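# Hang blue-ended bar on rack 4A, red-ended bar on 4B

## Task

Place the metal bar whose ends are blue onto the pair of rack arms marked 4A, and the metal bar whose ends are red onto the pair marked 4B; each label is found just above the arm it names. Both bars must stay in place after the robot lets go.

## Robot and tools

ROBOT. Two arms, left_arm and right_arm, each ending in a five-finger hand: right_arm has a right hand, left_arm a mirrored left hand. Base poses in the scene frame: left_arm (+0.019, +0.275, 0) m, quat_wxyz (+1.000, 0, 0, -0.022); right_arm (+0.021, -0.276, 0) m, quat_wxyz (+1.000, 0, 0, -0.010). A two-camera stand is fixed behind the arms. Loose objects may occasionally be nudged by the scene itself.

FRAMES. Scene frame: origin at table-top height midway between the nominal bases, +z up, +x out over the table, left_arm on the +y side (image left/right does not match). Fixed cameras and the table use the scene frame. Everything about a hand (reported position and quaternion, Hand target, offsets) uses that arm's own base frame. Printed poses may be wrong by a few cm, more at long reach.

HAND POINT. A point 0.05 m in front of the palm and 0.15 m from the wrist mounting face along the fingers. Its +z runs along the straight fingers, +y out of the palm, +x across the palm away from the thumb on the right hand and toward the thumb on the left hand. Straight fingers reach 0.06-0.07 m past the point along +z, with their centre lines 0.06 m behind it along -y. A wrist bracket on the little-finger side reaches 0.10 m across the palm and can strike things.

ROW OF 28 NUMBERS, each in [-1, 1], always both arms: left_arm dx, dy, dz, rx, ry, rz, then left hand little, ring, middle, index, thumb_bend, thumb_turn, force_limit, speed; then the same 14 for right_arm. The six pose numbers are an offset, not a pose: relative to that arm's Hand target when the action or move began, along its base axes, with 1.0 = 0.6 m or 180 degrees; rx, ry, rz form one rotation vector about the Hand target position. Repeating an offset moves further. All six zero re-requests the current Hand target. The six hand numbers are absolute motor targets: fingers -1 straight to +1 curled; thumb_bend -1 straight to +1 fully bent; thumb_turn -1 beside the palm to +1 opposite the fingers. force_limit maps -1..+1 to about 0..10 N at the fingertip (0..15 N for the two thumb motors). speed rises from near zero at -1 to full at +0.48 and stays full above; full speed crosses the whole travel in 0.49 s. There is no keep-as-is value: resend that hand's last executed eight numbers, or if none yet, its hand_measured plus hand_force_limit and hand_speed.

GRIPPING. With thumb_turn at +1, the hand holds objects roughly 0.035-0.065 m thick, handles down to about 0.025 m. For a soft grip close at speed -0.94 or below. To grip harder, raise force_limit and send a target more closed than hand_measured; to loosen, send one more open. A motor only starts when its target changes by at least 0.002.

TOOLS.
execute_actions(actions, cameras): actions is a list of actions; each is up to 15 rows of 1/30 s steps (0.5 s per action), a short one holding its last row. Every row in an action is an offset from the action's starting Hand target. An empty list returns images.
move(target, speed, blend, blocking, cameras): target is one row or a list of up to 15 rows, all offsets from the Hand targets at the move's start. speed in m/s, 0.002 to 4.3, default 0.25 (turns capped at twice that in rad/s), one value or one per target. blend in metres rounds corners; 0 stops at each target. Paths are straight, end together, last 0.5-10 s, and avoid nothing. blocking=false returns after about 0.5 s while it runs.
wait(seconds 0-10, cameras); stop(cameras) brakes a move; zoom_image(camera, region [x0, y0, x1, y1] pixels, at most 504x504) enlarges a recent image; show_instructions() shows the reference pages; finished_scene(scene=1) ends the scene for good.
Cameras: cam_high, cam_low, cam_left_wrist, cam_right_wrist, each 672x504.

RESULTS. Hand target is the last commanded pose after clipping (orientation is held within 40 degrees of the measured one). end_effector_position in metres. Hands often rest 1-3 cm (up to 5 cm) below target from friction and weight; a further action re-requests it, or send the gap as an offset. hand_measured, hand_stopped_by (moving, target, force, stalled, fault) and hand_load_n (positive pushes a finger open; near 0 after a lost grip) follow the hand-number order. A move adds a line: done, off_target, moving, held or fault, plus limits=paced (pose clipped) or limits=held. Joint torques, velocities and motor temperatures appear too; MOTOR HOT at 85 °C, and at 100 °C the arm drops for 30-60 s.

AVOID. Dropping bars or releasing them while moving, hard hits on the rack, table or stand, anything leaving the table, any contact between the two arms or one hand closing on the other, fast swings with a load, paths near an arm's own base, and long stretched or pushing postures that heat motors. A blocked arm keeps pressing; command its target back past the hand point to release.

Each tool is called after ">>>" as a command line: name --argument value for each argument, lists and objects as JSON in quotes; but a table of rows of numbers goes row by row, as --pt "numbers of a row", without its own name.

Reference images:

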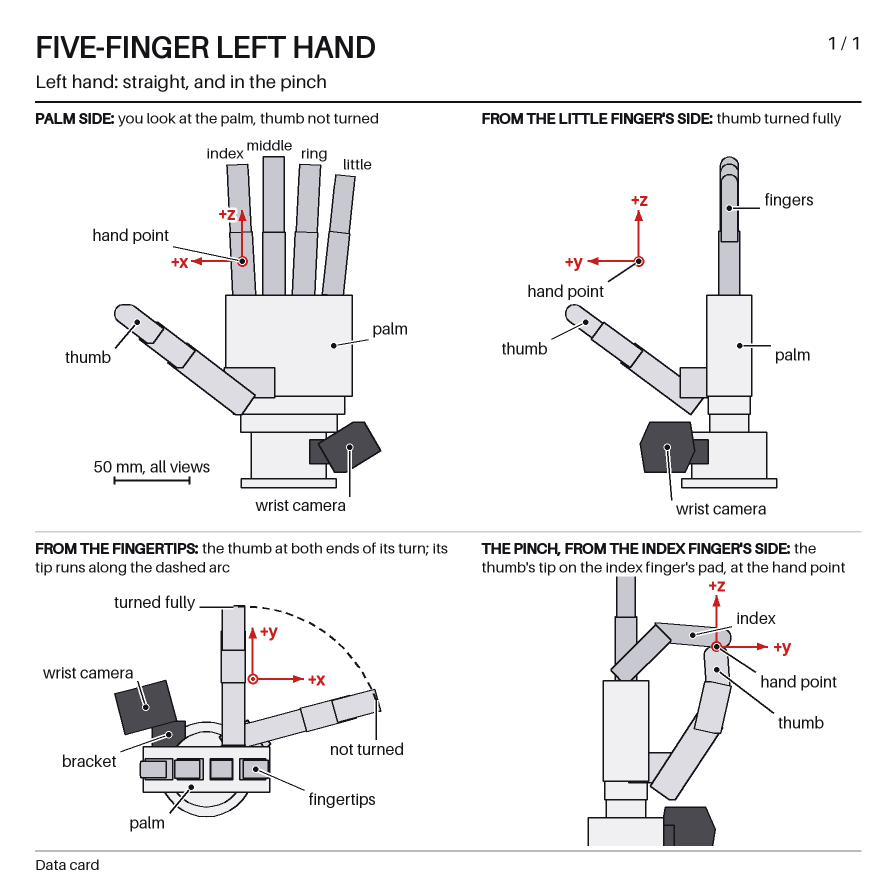

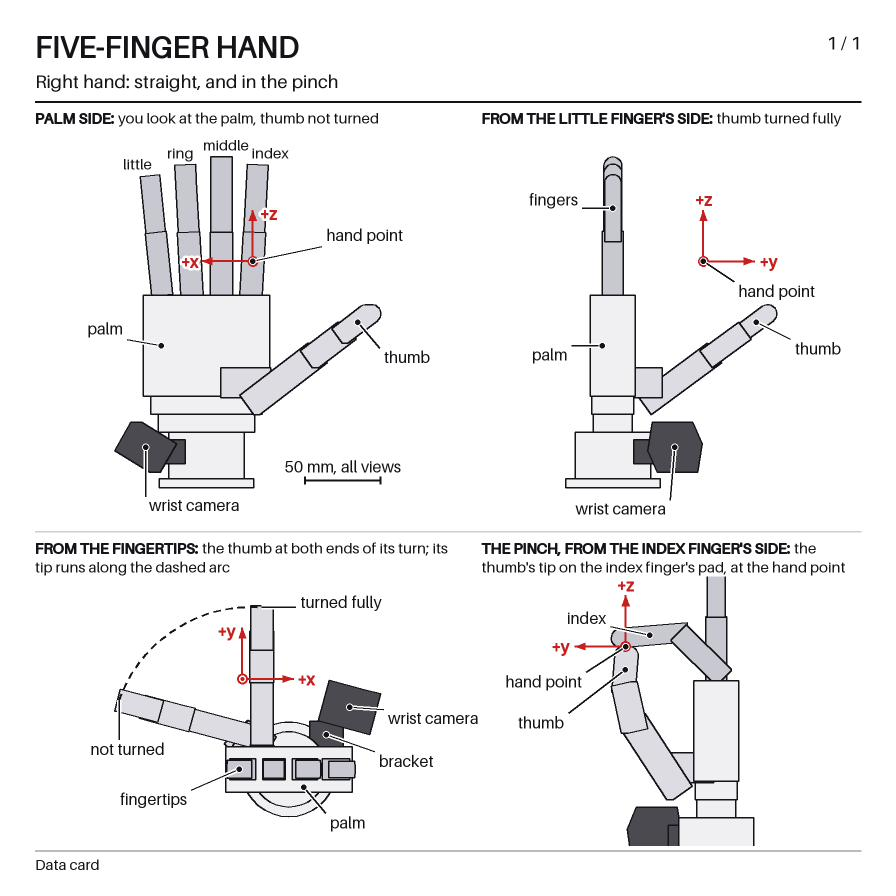

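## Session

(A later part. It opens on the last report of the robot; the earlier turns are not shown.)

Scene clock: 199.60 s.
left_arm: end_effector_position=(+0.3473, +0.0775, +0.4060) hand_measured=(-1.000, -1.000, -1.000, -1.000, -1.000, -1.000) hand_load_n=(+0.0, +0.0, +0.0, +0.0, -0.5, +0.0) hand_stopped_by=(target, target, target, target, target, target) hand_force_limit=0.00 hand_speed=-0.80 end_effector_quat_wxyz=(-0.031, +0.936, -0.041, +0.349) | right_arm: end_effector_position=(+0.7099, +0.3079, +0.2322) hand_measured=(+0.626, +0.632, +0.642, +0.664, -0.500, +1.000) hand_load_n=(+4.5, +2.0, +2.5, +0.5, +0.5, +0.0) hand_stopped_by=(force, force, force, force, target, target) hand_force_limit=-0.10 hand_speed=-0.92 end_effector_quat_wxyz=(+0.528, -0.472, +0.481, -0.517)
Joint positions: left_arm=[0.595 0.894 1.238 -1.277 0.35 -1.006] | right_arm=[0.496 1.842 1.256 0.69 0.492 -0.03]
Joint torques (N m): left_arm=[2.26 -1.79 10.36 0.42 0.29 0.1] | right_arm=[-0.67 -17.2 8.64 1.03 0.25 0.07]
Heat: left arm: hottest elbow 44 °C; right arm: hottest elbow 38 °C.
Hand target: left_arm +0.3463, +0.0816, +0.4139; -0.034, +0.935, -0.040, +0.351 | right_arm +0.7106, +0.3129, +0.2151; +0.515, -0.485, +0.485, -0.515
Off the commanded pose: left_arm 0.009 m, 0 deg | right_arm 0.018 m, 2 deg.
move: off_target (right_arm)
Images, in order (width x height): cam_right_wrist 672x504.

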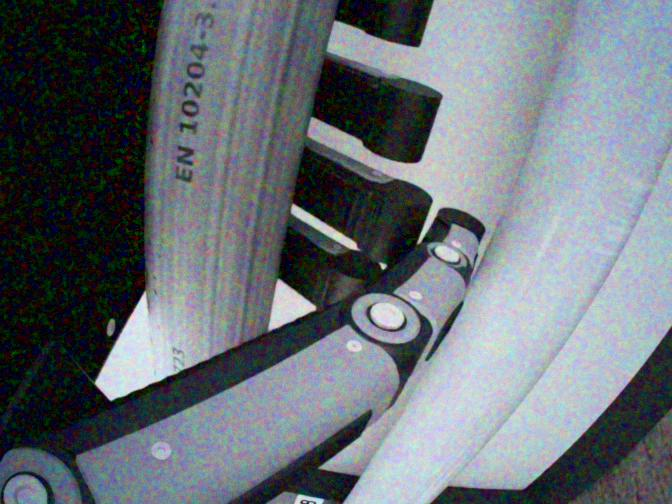

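>>> move --target '[0, 0, 0, 0,0,0, -1,-1,-1,-1,-1,-1,0,-0.8, 0.0,0,0, 0,0,0, 0.95,0.95,0.95,0.9,0.5,1,-0.6,-0.88]' --cameras '["cam_right_wrist", "cam_low"]' --speed 0.03

>>> zoom_image --camera "cam_low" --region '[190, 120, 330, 300]'

Scene clock: 201.33 s.
left_arm: end_effector_position=(+0.3473, +0.0775, +0.4060) hand_measured=(-1.000, -1.000, -1.000, -1.000, -1.000, -1.000) hand_load_n=(+0.0, +0.0, +0.0, +0.0, +0.0, +0.0) hand_stopped_by=(target, target, target, target, target, target) hand_force_limit=0.00 hand_speed=-0.80 end_effector_quat_wxyz=(-0.031, +0.936, -0.041, +0.349) | right_arm: end_effector_position=(+0.7099, +0.3079, +0.2322) hand_measured=(+0.626, +0.632, +0.642, +0.664, -0.486, +1.000) hand_load_n=(+4.5, +2.0, +2.5, +0.0, +3.0, +0.5) hand_stopped_by=(force, force, force, force, force, target) hand_force_limit=-0.60 hand_speed=-0.88 end_effector_quat_wxyz=(+0.528, -0.472, +0.481, -0.517)
Joint positions: left_arm=[0.595 0.894 1.238 -1.277 0.35 -1.006] | right_arm=[0.496 1.842 1.256 0.69 0.492 -0.03]
Joint torques (N m): left_arm=[2.32 -1.85 10.37 0.44 0.3 0.1] | right_arm=[-0.32 -17.49 8.7 0.99 0.24 0.06]
Heat: left arm: hottest elbow 44 °C; right arm: hottest elbow 38 °C.
Hand target: left_arm +0.3463, +0.0816, +0.4139; -0.034, +0.935, -0.040, +0.351 | right_arm +0.7106, +0.3129, +0.2151; +0.515, -0.485, +0.485, -0.515
Off the commanded pose: left_arm 0.009 m, 0 deg | right_arm 0.018 m, 2 deg.
move: off_target (right_arm)
Images, in order (width x height): cam_low 672x504, cam_right_wrist 672x504.

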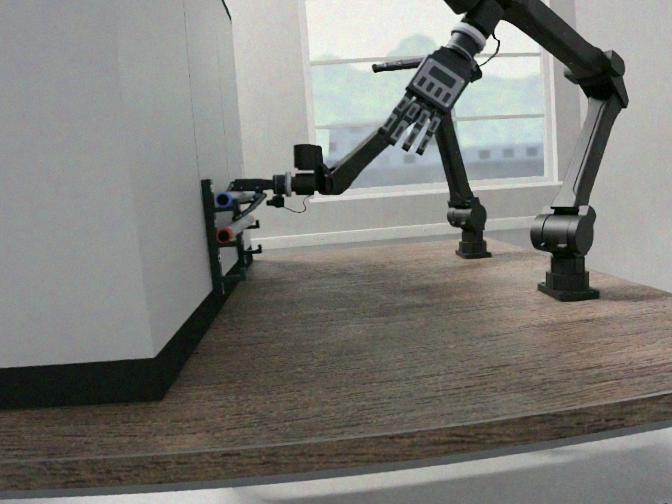

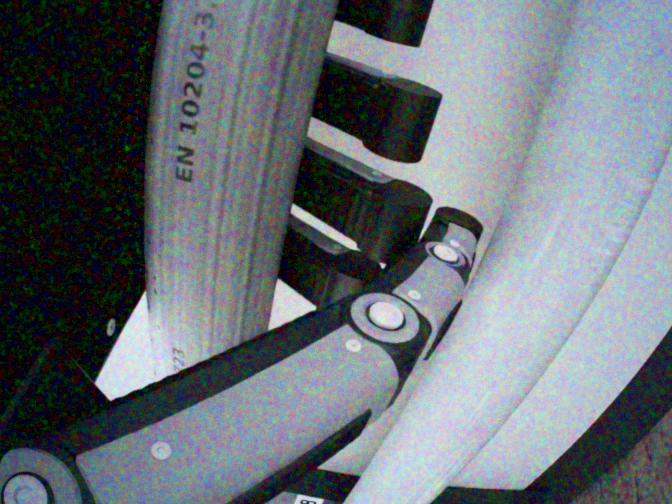

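Scaled by 2.800 from the camera's 672x504 image, which has a finer 960x720 frame.

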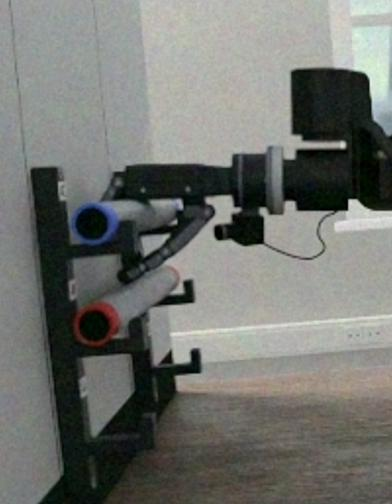

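>>> move --pt "0 0 0 0 0 0 -1 -1 -1 -1 -1 -1 0 -0.8 0.0 0 0 0 0 0 0.95 0.95 0.95 0.9 -0.6 1 0.2 -0.88" --pt "0 0 0 0 0 0 -1 -1 -1 -1 -1 -1 0 -0.8 0.0 0 0 0 0 0 0.98 0.98 0.98 0.98 -0.6 1 0.2 -0.93" --cameras '["cam_right_wrist"]' --speed 0.03

Scene clock: 208.30 s.
left_arm: end_effector_position=(+0.3473, +0.0775, +0.4060) hand_measured=(-1.000, -1.000, -1.000, -1.000, -1.000, -1.000) hand_load_n=(+0.0, +0.0, +0.0, +0.0, +0.0, +0.0) hand_stopped_by=(target, target, target, target, target, target) hand_force_limit=0.00 hand_speed=-0.80 end_effector_quat_wxyz=(-0.031, +0.936, -0.041, +0.349) | right_arm: end_effector_position=(+0.7139, +0.3079, +0.2331) hand_measured=(+0.736, +0.748, +0.764, +0.768, -0.592, +1.000) hand_load_n=(+4.0, +6.5, +7.5, +3.0, -8.5, -1.0) hand_stopped_by=(force, force, force, force, target, target) hand_force_limit=0.20 hand_speed=-0.93 end_effector_quat_wxyz=(+0.530, -0.469, +0.483, -0.516)
Joint positions: left_arm=[0.595 0.894 1.238 -1.277 0.35 -1.006] | right_arm=[0.493 1.849 1.267 0.69 0.492 -0.023]
Joint torques (N m): left_arm=[2.32 -1.73 10.37 0.44 0.3 0.09] | right_arm=[-0.38 -17.55 7.99 1.03 0.24 -0.03]
Heat: left arm: hottest elbow 45 °C; right arm: hottest elbow 38 °C.
Hand target: left_arm +0.3463, +0.0816, +0.4139; -0.034, +0.935, -0.040, +0.351 | right_arm +0.7107, +0.3129, +0.2152; +0.515, -0.485, +0.485, -0.515
Off the commanded pose: left_arm 0.009 m, 0 deg | right_arm 0.019 m, 3 deg.
move: off_target (right_arm); target 2's new numbers were sent with right_arm's hand 0.019 m and 2 deg from that target
Images, in order (width x height): cam_right_wrist 672x504.

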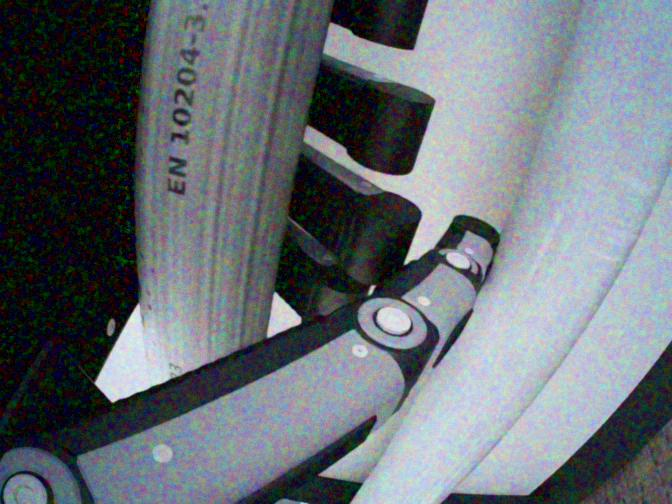

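>>> move --target '[0, 0, 0, 0,0,0, -1,-1,-1,-1,-1,-1,0,-0.8, 0.0,0,0, 0,0,0, 0.98,0.98,0.98,0.98,-0.52,1,0.2,-0.93]' --cameras '["cam_right_wrist","cam_low"]' --speed 0.03

>>> zoom_image --camera "cam_low" --region '[190, 120, 330, 300]'

Scene clock: 210.47 s.
left_arm: end_effector_position=(+0.3473, +0.0775, +0.4060) hand_measured=(-1.000, -1.000, -1.000, -1.000, -1.000, -1.000) hand_load_n=(+0.0, +0.0, +0.0, +0.0, +0.0, +0.0) hand_stopped_by=(target, target, target, target, target, target) hand_force_limit=0.00 hand_speed=-0.80 end_effector_quat_wxyz=(-0.031, +0.936, -0.041, +0.349) | right_arm: end_effector_position=(+0.7140, +0.3076, +0.2328) hand_measured=(+0.736, +0.748, +0.764, +0.768, -0.522, +1.000) hand_load_n=(+4.0, +6.5, +7.5, +3.0, +5.5, +1.0) hand_stopped_by=(force, force, force, force, target, target) hand_force_limit=0.20 hand_speed=-0.93 end_effector_quat_wxyz=(+0.530, -0.469, +0.483, -0.516)
Joint positions: left_arm=[0.595 0.894 1.238 -1.277 0.35 -1.006] | right_arm=[0.492 1.849 1.267 0.689 0.492 -0.023]
Joint torques (N m): left_arm=[2.37 -1.73 10.35 0.43 0.3 0.1] | right_arm=[-0.38 -17.61 8.05 1.1 0.25 0]
Heat: left arm: hottest elbow 45 °C; right arm: hottest elbow 37 °C.
Hand target: left_arm +0.3463, +0.0816, +0.4139; -0.034, +0.935, -0.040, +0.351 | right_arm +0.7107, +0.3127, +0.2153; +0.515, -0.484, +0.485, -0.515
Off the commanded pose: left_arm 0.009 m, 0 deg | right_arm 0.019 m, 2 deg.
move: off_target (right_arm)
Images, in order (width x height): cam_low 672x504, cam_right_wrist 672x504.

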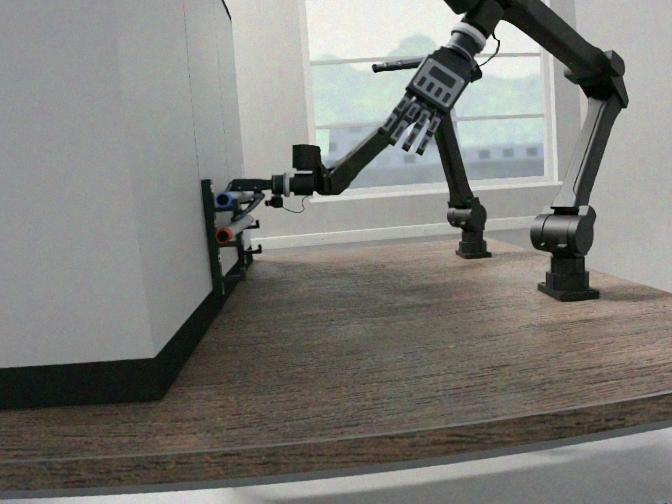

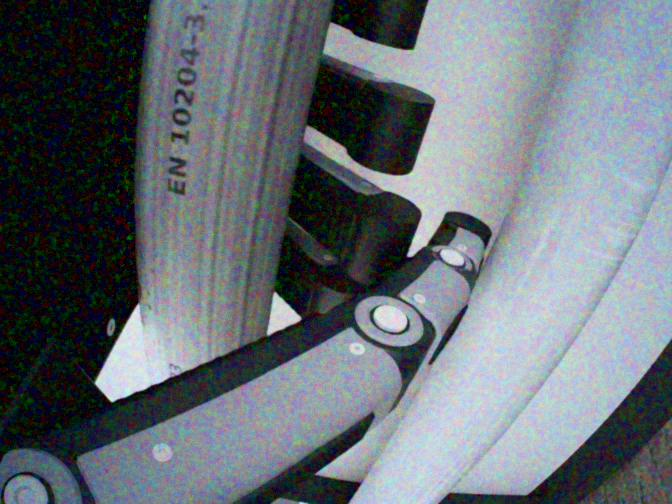

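Scaled by 2.800 from the camera's 672x504 image, which has a finer 960x720 frame.

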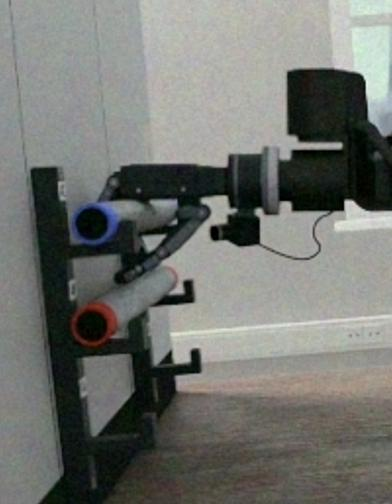

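>>> move --target '[0, 0, 0, 0,0,0, -1,-1,-1,-1,-1,-1,0,-0.8, 0.0,0,0.1, 0,0,0, 0.98,0.98,0.98,0.98,-0.52,1,0.2,-0.93]' --cameras '["cam_right_wrist","cam_low"]' --speed 0.04

>>> zoom_image --camera "cam_low" --region '[190, 120, 330, 300]'

Scene clock: 213.83 s.
left_arm: end_effector_position=(+0.3473, +0.0775, +0.4060) hand_measured=(-1.000, -1.000, -1.000, -1.000, -1.000, -1.000) hand_load_n=(+0.0, +0.0, +0.0, +0.0, -0.5, +0.0) hand_stopped_by=(target, target, target, target, target, target) hand_force_limit=0.00 hand_speed=-0.80 end_effector_quat_wxyz=(-0.031, +0.936, -0.041, +0.349) | right_arm: end_effector_position=(+0.7129, +0.3078, +0.2317) hand_measured=(+0.736, +0.748, +0.764, +0.768, -0.524, +1.000) hand_load_n=(+3.5, +4.5, +6.0, +0.0, +3.0, +1.0) hand_stopped_by=(force, force, force, force, target, target) hand_force_limit=0.20 hand_speed=-0.93 end_effector_quat_wxyz=(+0.507, -0.493, +0.501, -0.500)
Joint positions: left_arm=[0.595 0.894 1.238 -1.277 0.35 -1.006] | right_arm=[0.491 1.825 1.298 0.542 0.492 0.007]
Joint torques (N m): left_arm=[2.37 -1.73 10.37 0.43 0.3 0.1] | right_arm=[-0.09 -22.36 10.55 1.29 0.31 -0.28]
Heat: left arm: hottest elbow 45 °C; right arm: hottest elbow 37 °C.
Hand target: left_arm +0.3463, +0.0816, +0.4139; -0.034, +0.935, -0.040, +0.351 | right_arm +0.7107, +0.3129, +0.2755; +0.515, -0.484, +0.485, -0.515
Off the commanded pose: left_arm 0.009 m, 0 deg | right_arm 0.044 m, 3 deg.
move: off_target (right_arm)
Images, in order (width x height): cam_low 672x504, cam_right_wrist 672x504.

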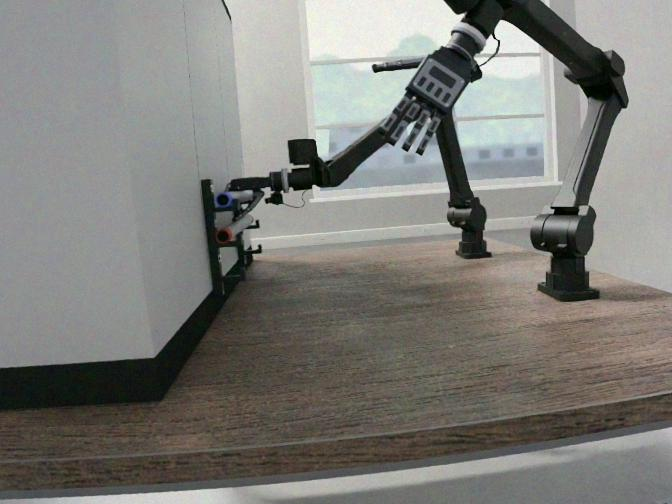

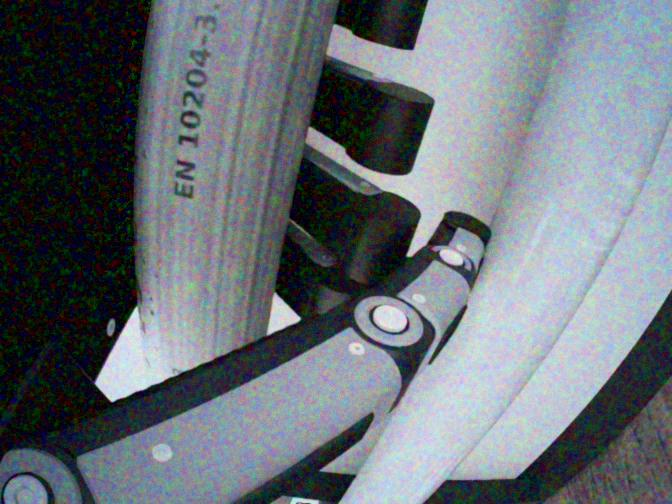

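Scaled by 2.800 from the camera's 672x504 image, which has a finer 960x720 frame.

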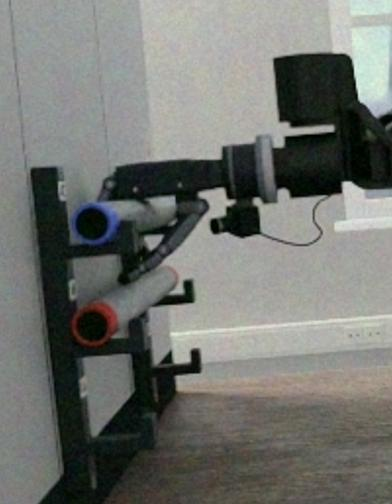

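>>> move --target '[0, 0, 0, 0,0,0, -1,-1,-1,-1,-1,-1,0,-0.8, 0.0,0,0.05, 0,-0.02,0, 0.98,0.98,0.98,0.98,-0.52,1,0.2,-0.93]' --cameras '["cam_right_wrist","cam_low"]' --speed 0.04

>>> zoom_image --camera "cam_low" --region '[190, 120, 330, 300]'

Scene clock: 216.17 s.
left_arm: end_effector_position=(+0.3473, +0.0775, +0.4060) hand_measured=(-1.000, -1.000, -1.000, -1.000, -1.000, -1.000) hand_load_n=(+0.0, +0.5, +0.0, +0.0, +0.0, +0.0) hand_stopped_by=(target, target, target, target, target, target) hand_force_limit=0.00 hand_speed=-0.80 end_effector_quat_wxyz=(-0.031, +0.936, -0.041, +0.349) | right_arm: end_effector_position=(+0.7130, +0.3078, +0.2327) hand_measured=(+0.736, +0.748, +0.764, +0.768, -0.524, +1.000) hand_load_n=(+3.5, +5.0, +5.5, +0.0, +3.0, +1.0) hand_stopped_by=(force, force, force, force, target, target) hand_force_limit=0.20 hand_speed=-0.93 end_effector_quat_wxyz=(+0.508, -0.492, +0.500, -0.501)
Joint positions: left_arm=[0.595 0.894 1.238 -1.277 0.35 -1.006] | right_arm=[0.491 1.824 1.298 0.545 0.492 0.007]
Joint torques (N m): left_arm=[2.37 -1.79 10.37 0.43 0.3 0.1] | right_arm=[0.62 -23.18 11.12 2.8 0.35 -0.67]
Heat: left arm: hottest elbow 45 °C; right arm: hottest elbow 38 °C.
Hand target: left_arm +0.3463, +0.0816, +0.4139; -0.034, +0.935, -0.040, +0.351 | right_arm +0.7107, +0.3129, +0.3053; +0.530, -0.468, +0.468, -0.530
Off the commanded pose: left_arm 0.009 m, 0 deg | right_arm 0.073 m, 6 deg.
move: off_target (right_arm)
Images, in order (width x height): cam_low 672x504, cam_right_wrist 672x504.

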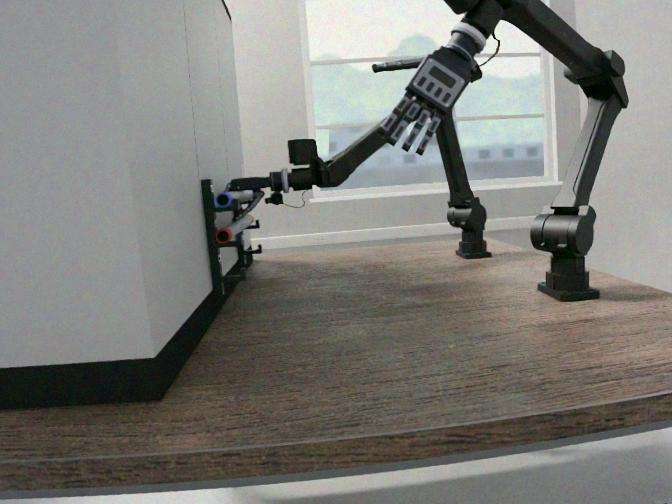

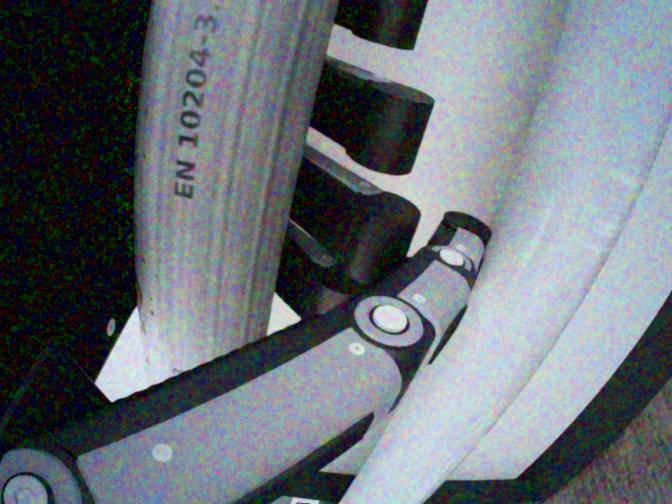

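Scaled by 2.800 from the camera's 672x504 image, which has a finer 960x720 frame.

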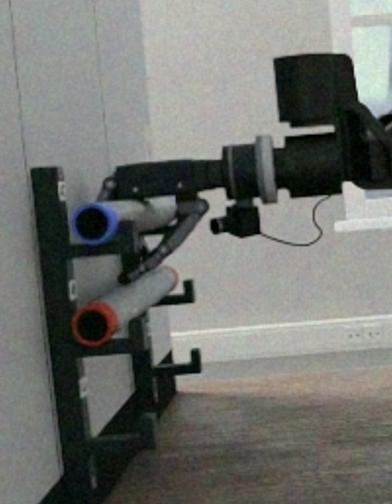

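>>> move --target '[0, 0, 0, 0,0,0, -1,-1,-1,-1,-1,-1,0,-0.8, 0.0,0,0.05, 0,0,0, 0.98,0.98,0.98,0.98,-0.52,1,0.2,-0.93]' --cameras '["cam_right_wrist","cam_low"]' --speed 0.04

>>> zoom_image --camera "cam_low" --region '[190, 120, 330, 300]'

Scene clock: 219.13 s.
left_arm: end_effector_position=(+0.3473, +0.0775, +0.4060) hand_measured=(-1.000, -1.000, -1.000, -1.000, -1.000, -1.000) hand_load_n=(+0.0, +0.0, +0.5, +0.0, +0.0, +0.0) hand_stopped_by=(target, target, target, target, target, target) hand_force_limit=0.00 hand_speed=-0.80 end_effector_quat_wxyz=(-0.031, +0.936, -0.041, +0.349) | right_arm: end_effector_position=(+0.7126, +0.3077, +0.2328) hand_measured=(+0.736, +0.748, +0.764, +0.768, -0.524, +1.000) hand_load_n=(+5.5, +6.0, +6.0, +0.0, +1.5, +2.5) hand_stopped_by=(force, force, force, force, target, target) hand_force_limit=0.20 hand_speed=-0.93 end_effector_quat_wxyz=(+0.500, -0.499, +0.504, -0.497)
Joint positions: left_arm=[0.595 0.894 1.238 -1.277 0.35 -1.006] | right_arm=[0.491 1.818 1.308 0.504 0.492 0.012]
Joint torques (N m): left_arm=[2.32 -1.73 10.35 0.44 0.3 0.1] | right_arm=[0.09 -25.93 12.94 1.87 0.41 -0.67]
Heat: left arm: hottest elbow 45 °C; right arm: hottest elbow 38 °C.
Hand target: left_arm +0.3463, +0.0816, +0.4139; -0.034, +0.935, -0.040, +0.351 | right_arm +0.7107, +0.3128, +0.3353; +0.530, -0.468, +0.469, -0.530
Off the commanded pose: left_arm 0.009 m, 0 deg | right_arm 0.103 m, 7 deg.
move: off_target (right_arm)
Images, in order (width x height): cam_low 672x504, cam_right_wrist 672x504.

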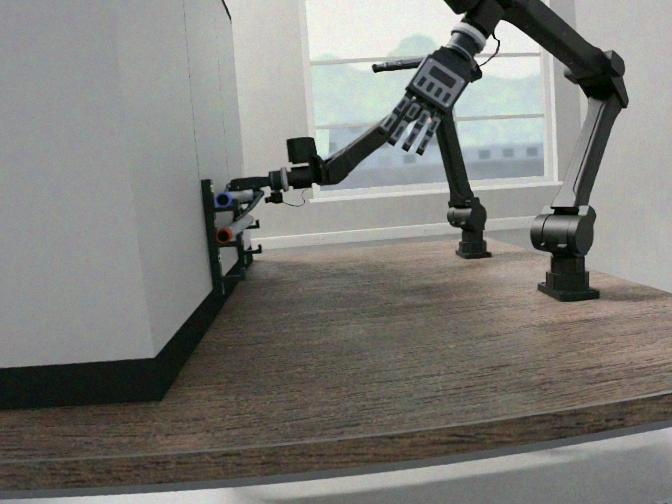

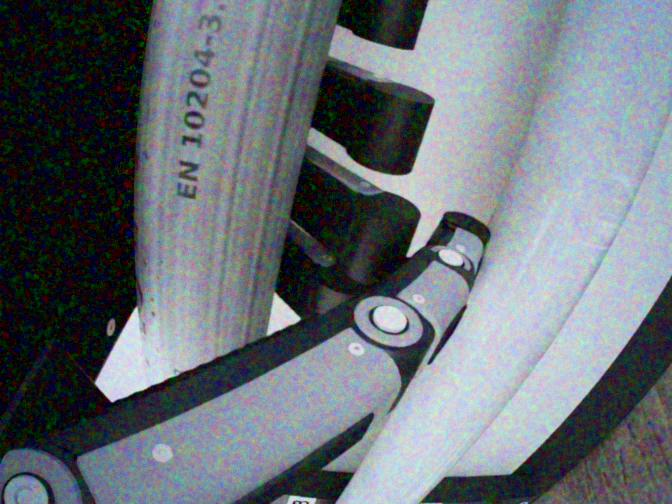

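Scaled by 2.800 from the camera's 672x504 image, which has a finer 960x720 frame.

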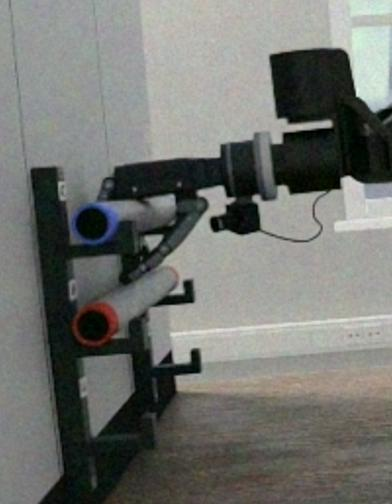

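>>> move --target '[0, 0, 0, 0,0,0, -1,-1,-1,-1,-1,-1,0,-0.8, 0.0,0,0.05, 0,-0.03,0, 0.98,0.98,0.98,0.98,-0.52,1,0.2,-0.93]' --cameras '["cam_high","cam_low"]' --speed 0.04

>>> zoom_image --camera "cam_low" --region '[190, 120, 330, 300]'

>>> zoom_image --camera "cam_high" --region '[250, 90, 450, 240]'

Scene clock: 224.17 s.
left_arm: end_effector_position=(+0.3473, +0.0775, +0.4060) hand_measured=(-1.000, -1.000, -1.000, -1.000, -1.000, -1.000) hand_load_n=(+0.0, +0.0, +0.0, +0.0, +0.0, +0.0) hand_stopped_by=(target, target, target, target, target, target) hand_force_limit=0.00 hand_speed=-0.80 end_effector_quat_wxyz=(-0.031, +0.936, -0.041, +0.349) | right_arm: end_effector_position=(+0.7113, +0.3036, +0.2571) hand_measured=(+0.736, +0.748, +0.764, +0.768, -0.524, +1.000) hand_load_n=(+0.0, +5.0, +1.5, +0.0, +5.5, +3.5) hand_stopped_by=(force, force, force, force, target, target) hand_force_limit=0.20 hand_speed=-0.93 end_effector_quat_wxyz=(+0.494, -0.501, +0.471, -0.532)
Joint positions: left_arm=[0.595 0.894 1.238 -1.277 0.35 -1.006] | right_arm=[0.497 1.798 1.307 0.553 0.502 -0.097]
Joint torques (N m): left_arm=[2.26 -1.79 10.37 0.44 0.29 0.09] | right_arm=[-0.44 -25.05 12.71 3.88 -0.16 -0.08]
Heat: left arm: hottest elbow 45 °C; right arm: hottest elbow 38 °C.
Hand target: left_arm +0.3463, +0.0816, +0.4139; -0.034, +0.935, -0.040, +0.351 | right_arm +0.7107, +0.3128, +0.3654; +0.551, -0.443, +0.443, -0.551
Off the commanded pose: left_arm 0.009 m, 0 deg | right_arm 0.109 m, 10 deg.
move: off_target (right_arm)
Images, in order (width x height): cam_high 672x504, cam_low 672x504.

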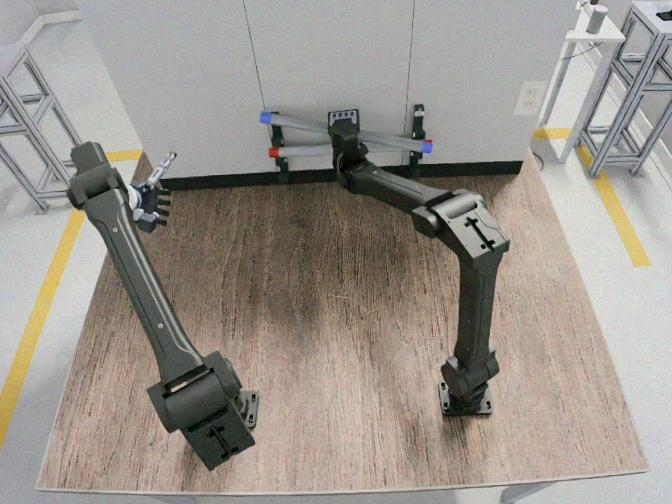

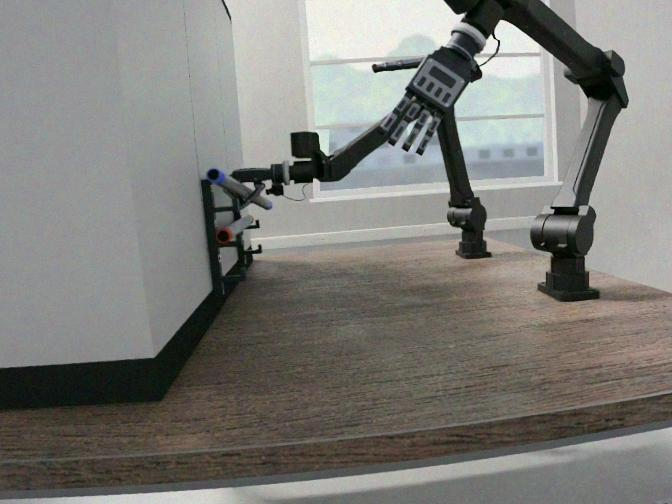

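Scaled by 2.800 from the camera's 672x504 image, which has a finer 960x720 frame.

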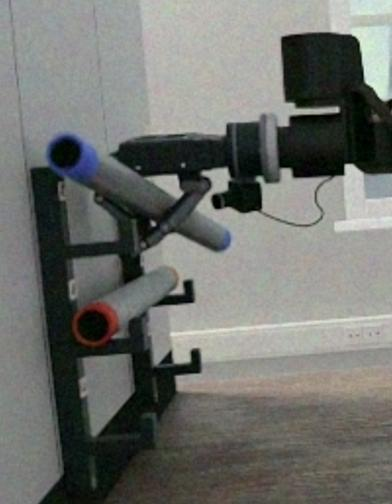

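Scaled by 2.520 from the camera's 672x504 image, which has a finer 960x720 frame.

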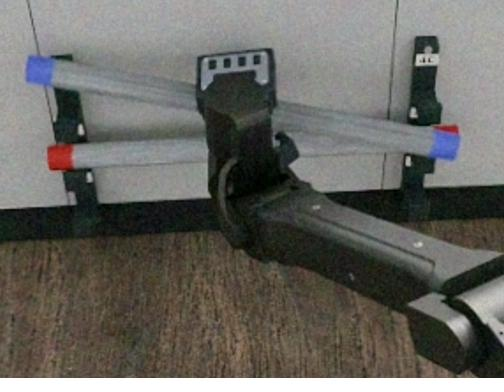

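>>> move --target '[0, 0, 0, 0,0,0, -1,-1,-1,-1,-1,-1,0,-0.8, 0.0,0,0, 0,0,0, 1,1,1,1,-0.52,1,0.5,-0.93]' --cameras '["cam_right_wrist","cam_left_wrist"]' --speed 0.04

>>> zoom_image --camera "cam_left_wrist" --region '[0, 150, 340, 400]'

Scene clock: 230.17 s.
left_arm: end_effector_position=(+0.3473, +0.0775, +0.4060) hand_measured=(-1.000, -1.000, -1.000, -1.000, -1.000, -1.000) hand_load_n=(+0.0, +0.0, +0.0, +0.0, +0.0, +0.0) hand_stopped_by=(target, target, target, target, target, target) hand_force_limit=0.00 hand_speed=-0.80 end_effector_quat_wxyz=(-0.031, +0.936, -0.041, +0.349) | right_arm: end_effector_position=(+0.7111, +0.3051, +0.2572) hand_measured=(+0.884, +0.764, +0.774, +0.838, -0.524, +1.000) hand_load_n=(+8.0, +3.5, +3.0, +5.5, +7.0, +6.0) hand_stopped_by=(force, force, force, force, target, target) hand_force_limit=0.50 hand_speed=-0.93 end_effector_quat_wxyz=(+0.497, -0.502, +0.470, -0.530)
Joint positions: left_arm=[0.595 0.894 1.238 -1.277 0.35 -1.006] | right_arm=[0.497 1.798 1.307 0.553 0.496 -0.094]
Joint torques (N m): left_arm=[2.37 -1.85 10.35 0.44 0.3 0.09] | right_arm=[-0.38 -25.05 12.6 3.92 -0.1 -0.16]
Motor temperatures (°C): left_arm=[32 30 45 26 31 26] | right_arm=[30 36 38 28 29 28]
Heat: left arm: hottest elbow 45 °C; right arm: hottest elbow 38 °C.
Hand target: left_arm +0.3463, +0.0816, +0.4139; -0.034, +0.935, -0.040, +0.351 | right_arm +0.7106, +0.3128, +0.3654; +0.551, -0.443, +0.443, -0.551
Off the commanded pose: left_arm 0.009 m, 0 deg | right_arm 0.108 m, 10 deg.
move: off_target (right_arm)
Images, in order (width x height): cam_left_wrist 672x504, cam_right_wrist 672x504.

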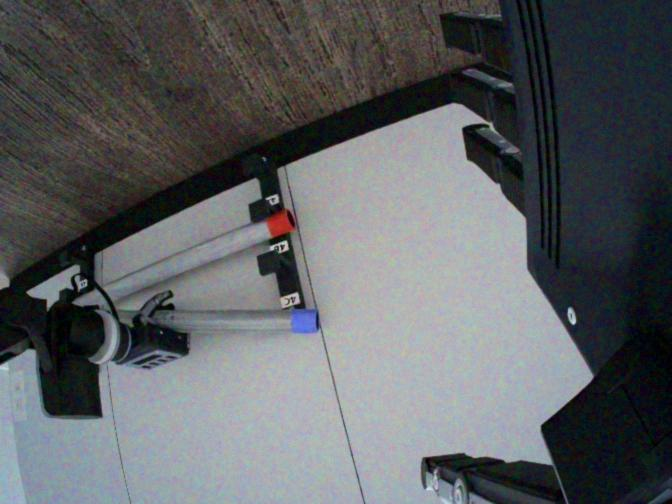

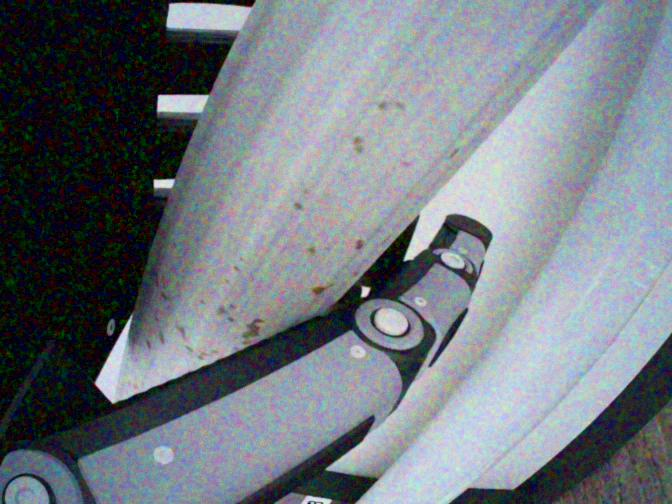

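Scaled by 1.482 from the camera's 672x504 image, which has a finer 960x720 frame.

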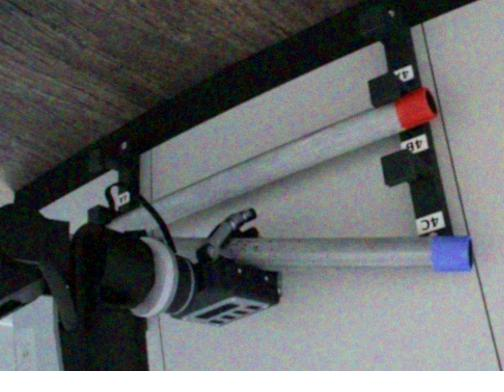

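>>> move --target '[0, 0, 0, 0,0,0, -1,-1,-1,-1,-1,-1,0,-0.8, -0.2,0,0.02, 0,0,0, 1,1,1,1,-0.52,1,0.5,-0.93]' --cameras '["all"]' --speed 0.05

>>> zoom_image --camera "cam_low" --region '[190, 120, 390, 300]'

>>> zoom_image --camera "cam_high" --region '[250, 90, 450, 240]'

Scene clock: 234.50 s.
left_arm: end_effector_position=(+0.3473, +0.0775, +0.4060) hand_measured=(-1.000, -1.000, -1.000, -1.000, -1.000, -1.000) hand_load_n=(+0.0, +0.0, +0.0, +0.0, +0.0, +0.0) hand_stopped_by=(target, target, target, target, target, target) hand_force_limit=0.00 hand_speed=-0.80 end_effector_quat_wxyz=(-0.031, +0.936, -0.041, +0.349) | right_arm: end_effector_position=(+0.5993, +0.3090, +0.2780) hand_measured=(+0.884, +0.766, +0.774, +0.838, -0.524, +1.000) hand_load_n=(+4.5, +2.0, +3.5, +6.5, +6.5, +6.0) hand_stopped_by=(force, force, force, force, target, target) hand_force_limit=0.50 hand_speed=-0.93 end_effector_quat_wxyz=(+0.492, -0.507, +0.463, -0.535)
Joint positions: left_arm=[0.595 0.894 1.238 -1.277 0.35 -1.006] | right_arm=[0.615 1.555 1.047 0.577 0.611 -0.127]
Joint torques (N m): left_arm=[2.32 -1.79 10.37 0.46 0.29 0.09] | right_arm=[0.15 -21.54 11.04 4.52 -0.04 -0.15]
Heat: left arm: hottest elbow 45 °C; right arm: hottest elbow 39 °C.
Hand target: left_arm +0.3463, +0.0816, +0.4139; -0.034, +0.935, -0.040, +0.351 | right_arm +0.5907, +0.3128, +0.3774; +0.551, -0.443, +0.443, -0.551
Off the commanded pose: left_arm 0.009 m, 0 deg | right_arm 0.100 m, 10 deg.
move: off_target (right_arm)

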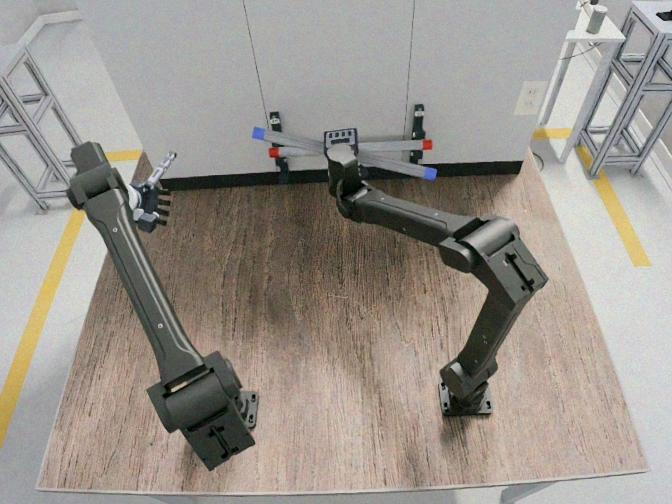

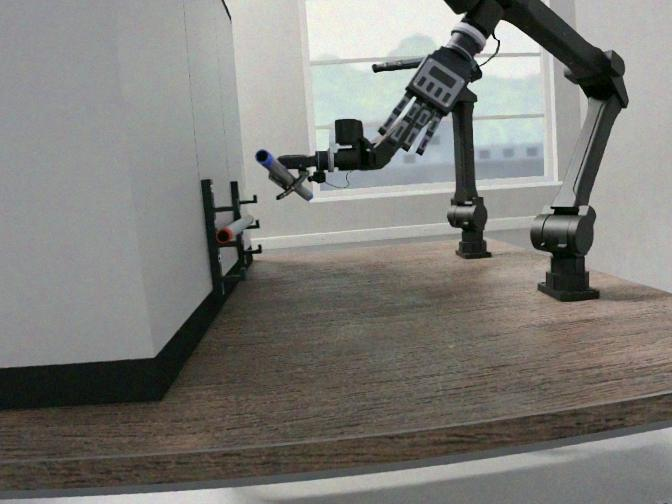

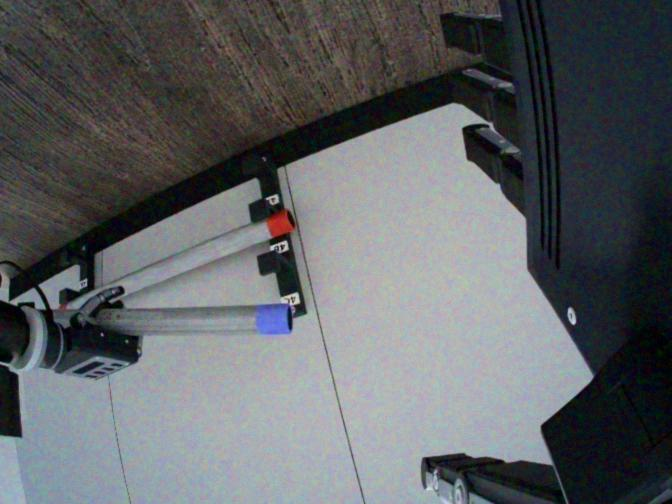

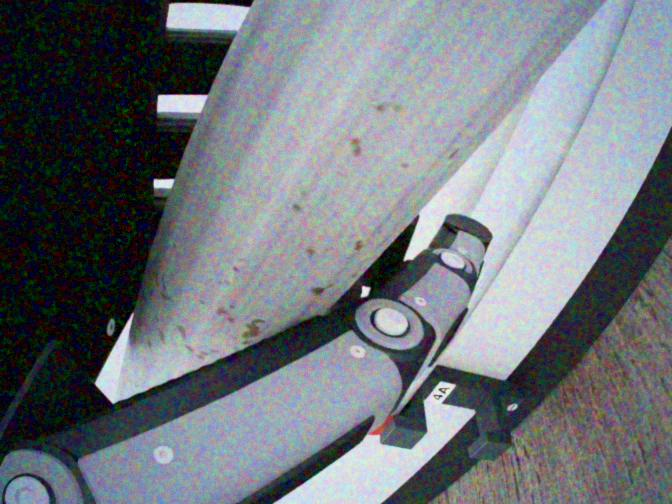

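Scaled by 2.520 from the camera's 672x504 image, which has a finer 960x720 frame.

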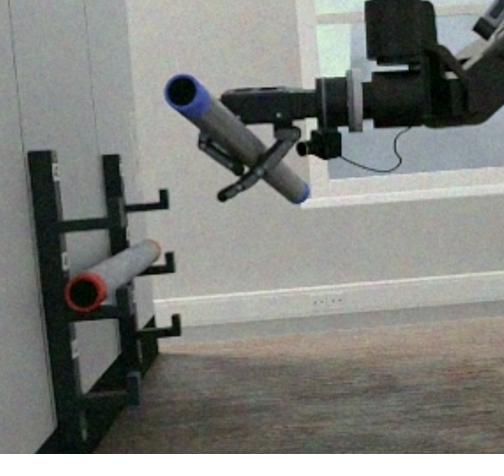

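Scaled by 2.520 from the camera's 672x504 image, which has a finer 960x720 frame.

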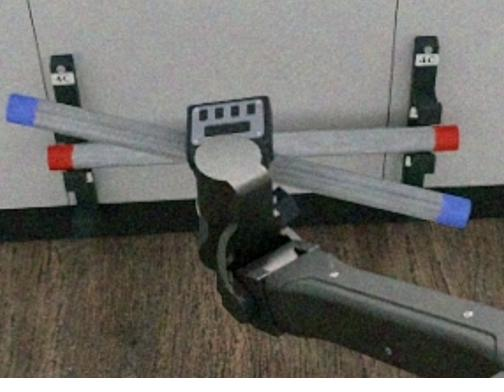

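>>> move --target '[0, 0, 0, 0,0,0, -1,-1,-1,-1,-1,-1,0,-0.8, 0,0,0.04, -0.0644,0,0.0538, 1,1,1,1,-0.52,1,0.5,-0.93]' --cameras '["all"]' --speed 0.05

>>> zoom_image --camera "cam_low" --region '[190, 120, 390, 300]'

>>> zoom_image --camera "cam_high" --region '[250, 90, 450, 240]'

Scene clock: 250.93 s.
left_arm: end_effector_position=(+0.3473, +0.0775, +0.4060) hand_measured=(-1.000, -1.000, -1.000, -1.000, -1.000, -1.000) hand_load_n=(+0.0, +0.0, +0.0, +0.0, +0.0, +0.0) hand_stopped_by=(target, target, target, target, target, target) hand_force_limit=0.00 hand_speed=-0.80 end_effector_quat_wxyz=(-0.031, +0.936, -0.041, +0.349) | right_arm: end_effector_position=(+0.5810, +0.3202, +0.2832) hand_measured=(+0.884, +0.766, +0.774, +0.838, -0.524, +1.000) hand_load_n=(+5.0, +2.5, +3.5, +6.5, +6.5, +6.0) hand_stopped_by=(force, force, force, force, target, target) hand_force_limit=0.50 hand_speed=-0.93 end_effector_quat_wxyz=(-0.496, +0.602, -0.368, +0.506)
Joint positions: left_arm=[0.595 0.894 1.238 -1.277 0.35 -1.006] | right_arm=[0.586 1.481 1.032 0.453 0.359 -0.249]
Joint torques (N m): left_arm=[2.32 -1.73 10.36 0.46 0.3 0.1] | right_arm=[-2.2 -21.3 14.49 3.41 -0.14 -0.22]
Heat: left arm: hottest elbow 45 °C; right arm: hottest elbow 41 °C.
Hand target: left_arm +0.3463, +0.0816, +0.4139; -0.034, +0.935, -0.040, +0.351 | right_arm +0.5907, +0.3127, +0.4014; -0.548, +0.532, -0.346, +0.545
Off the commanded pose: left_arm 0.009 m, 0 deg | right_arm 0.119 m, 11 deg.
move: off_target (right_arm)

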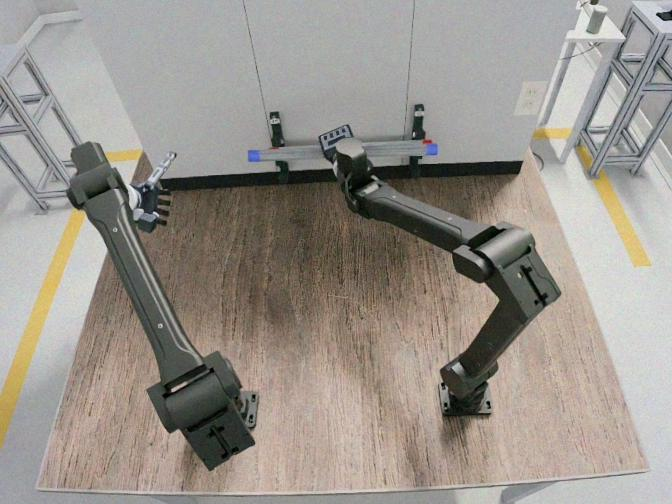

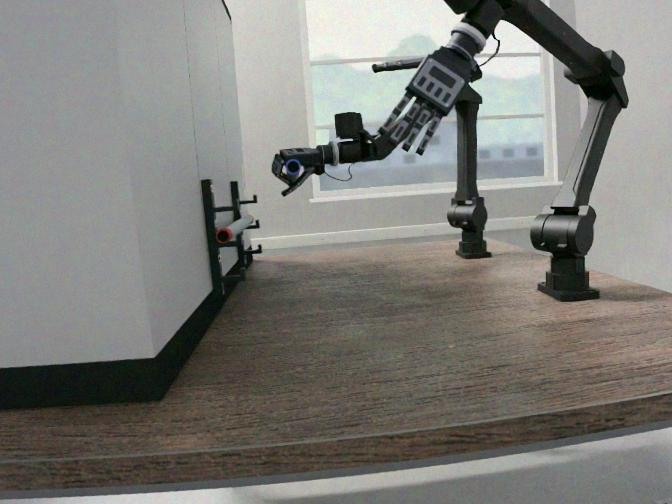

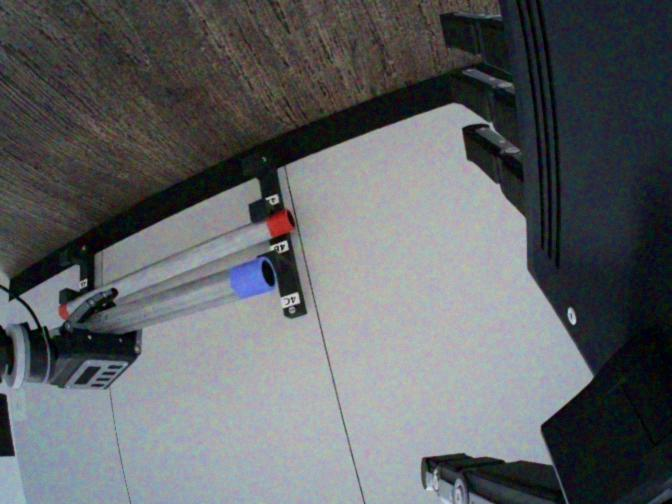

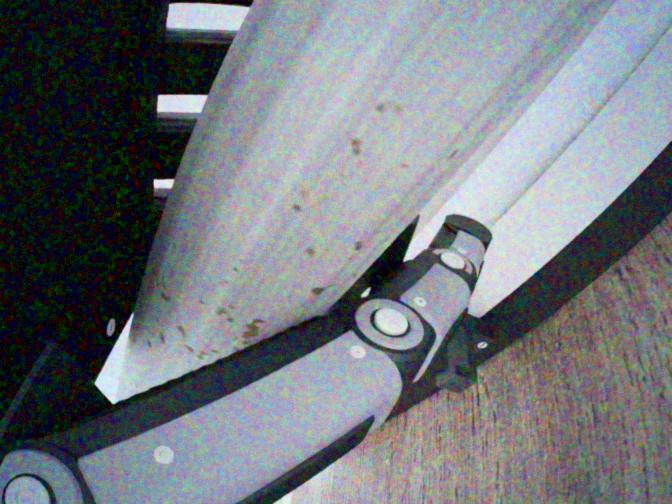

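Scaled by 2.520 from the camera's 672x504 image, which has a finer 960x720 frame.

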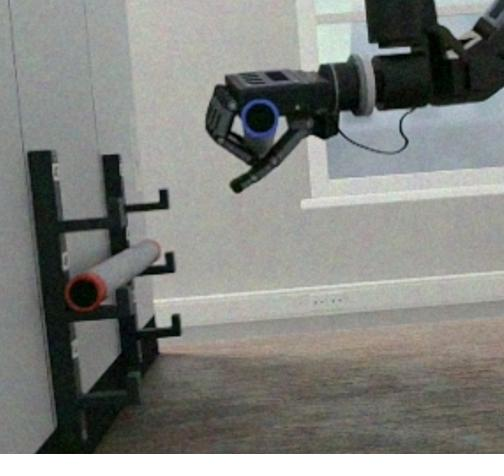

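Scaled by 2.520 from the camera's 672x504 image, which has a finer 960x720 frame.

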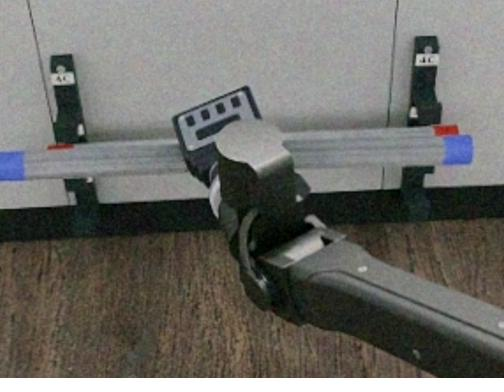

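>>> zoom_image --camera "cam_low" --region '[255, 130, 335, 210]'

Scaled by 6.300 from the camera's 672x504 image, which has a finer 960x720 frame.

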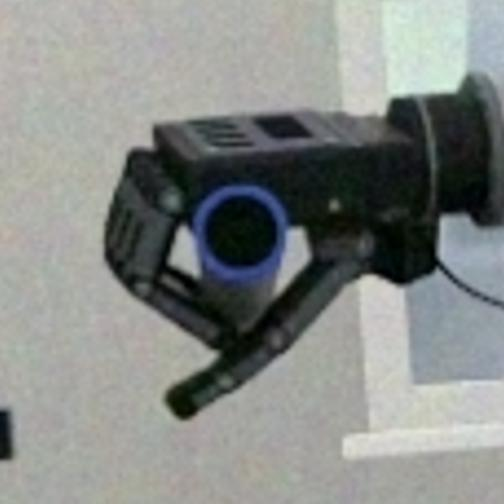

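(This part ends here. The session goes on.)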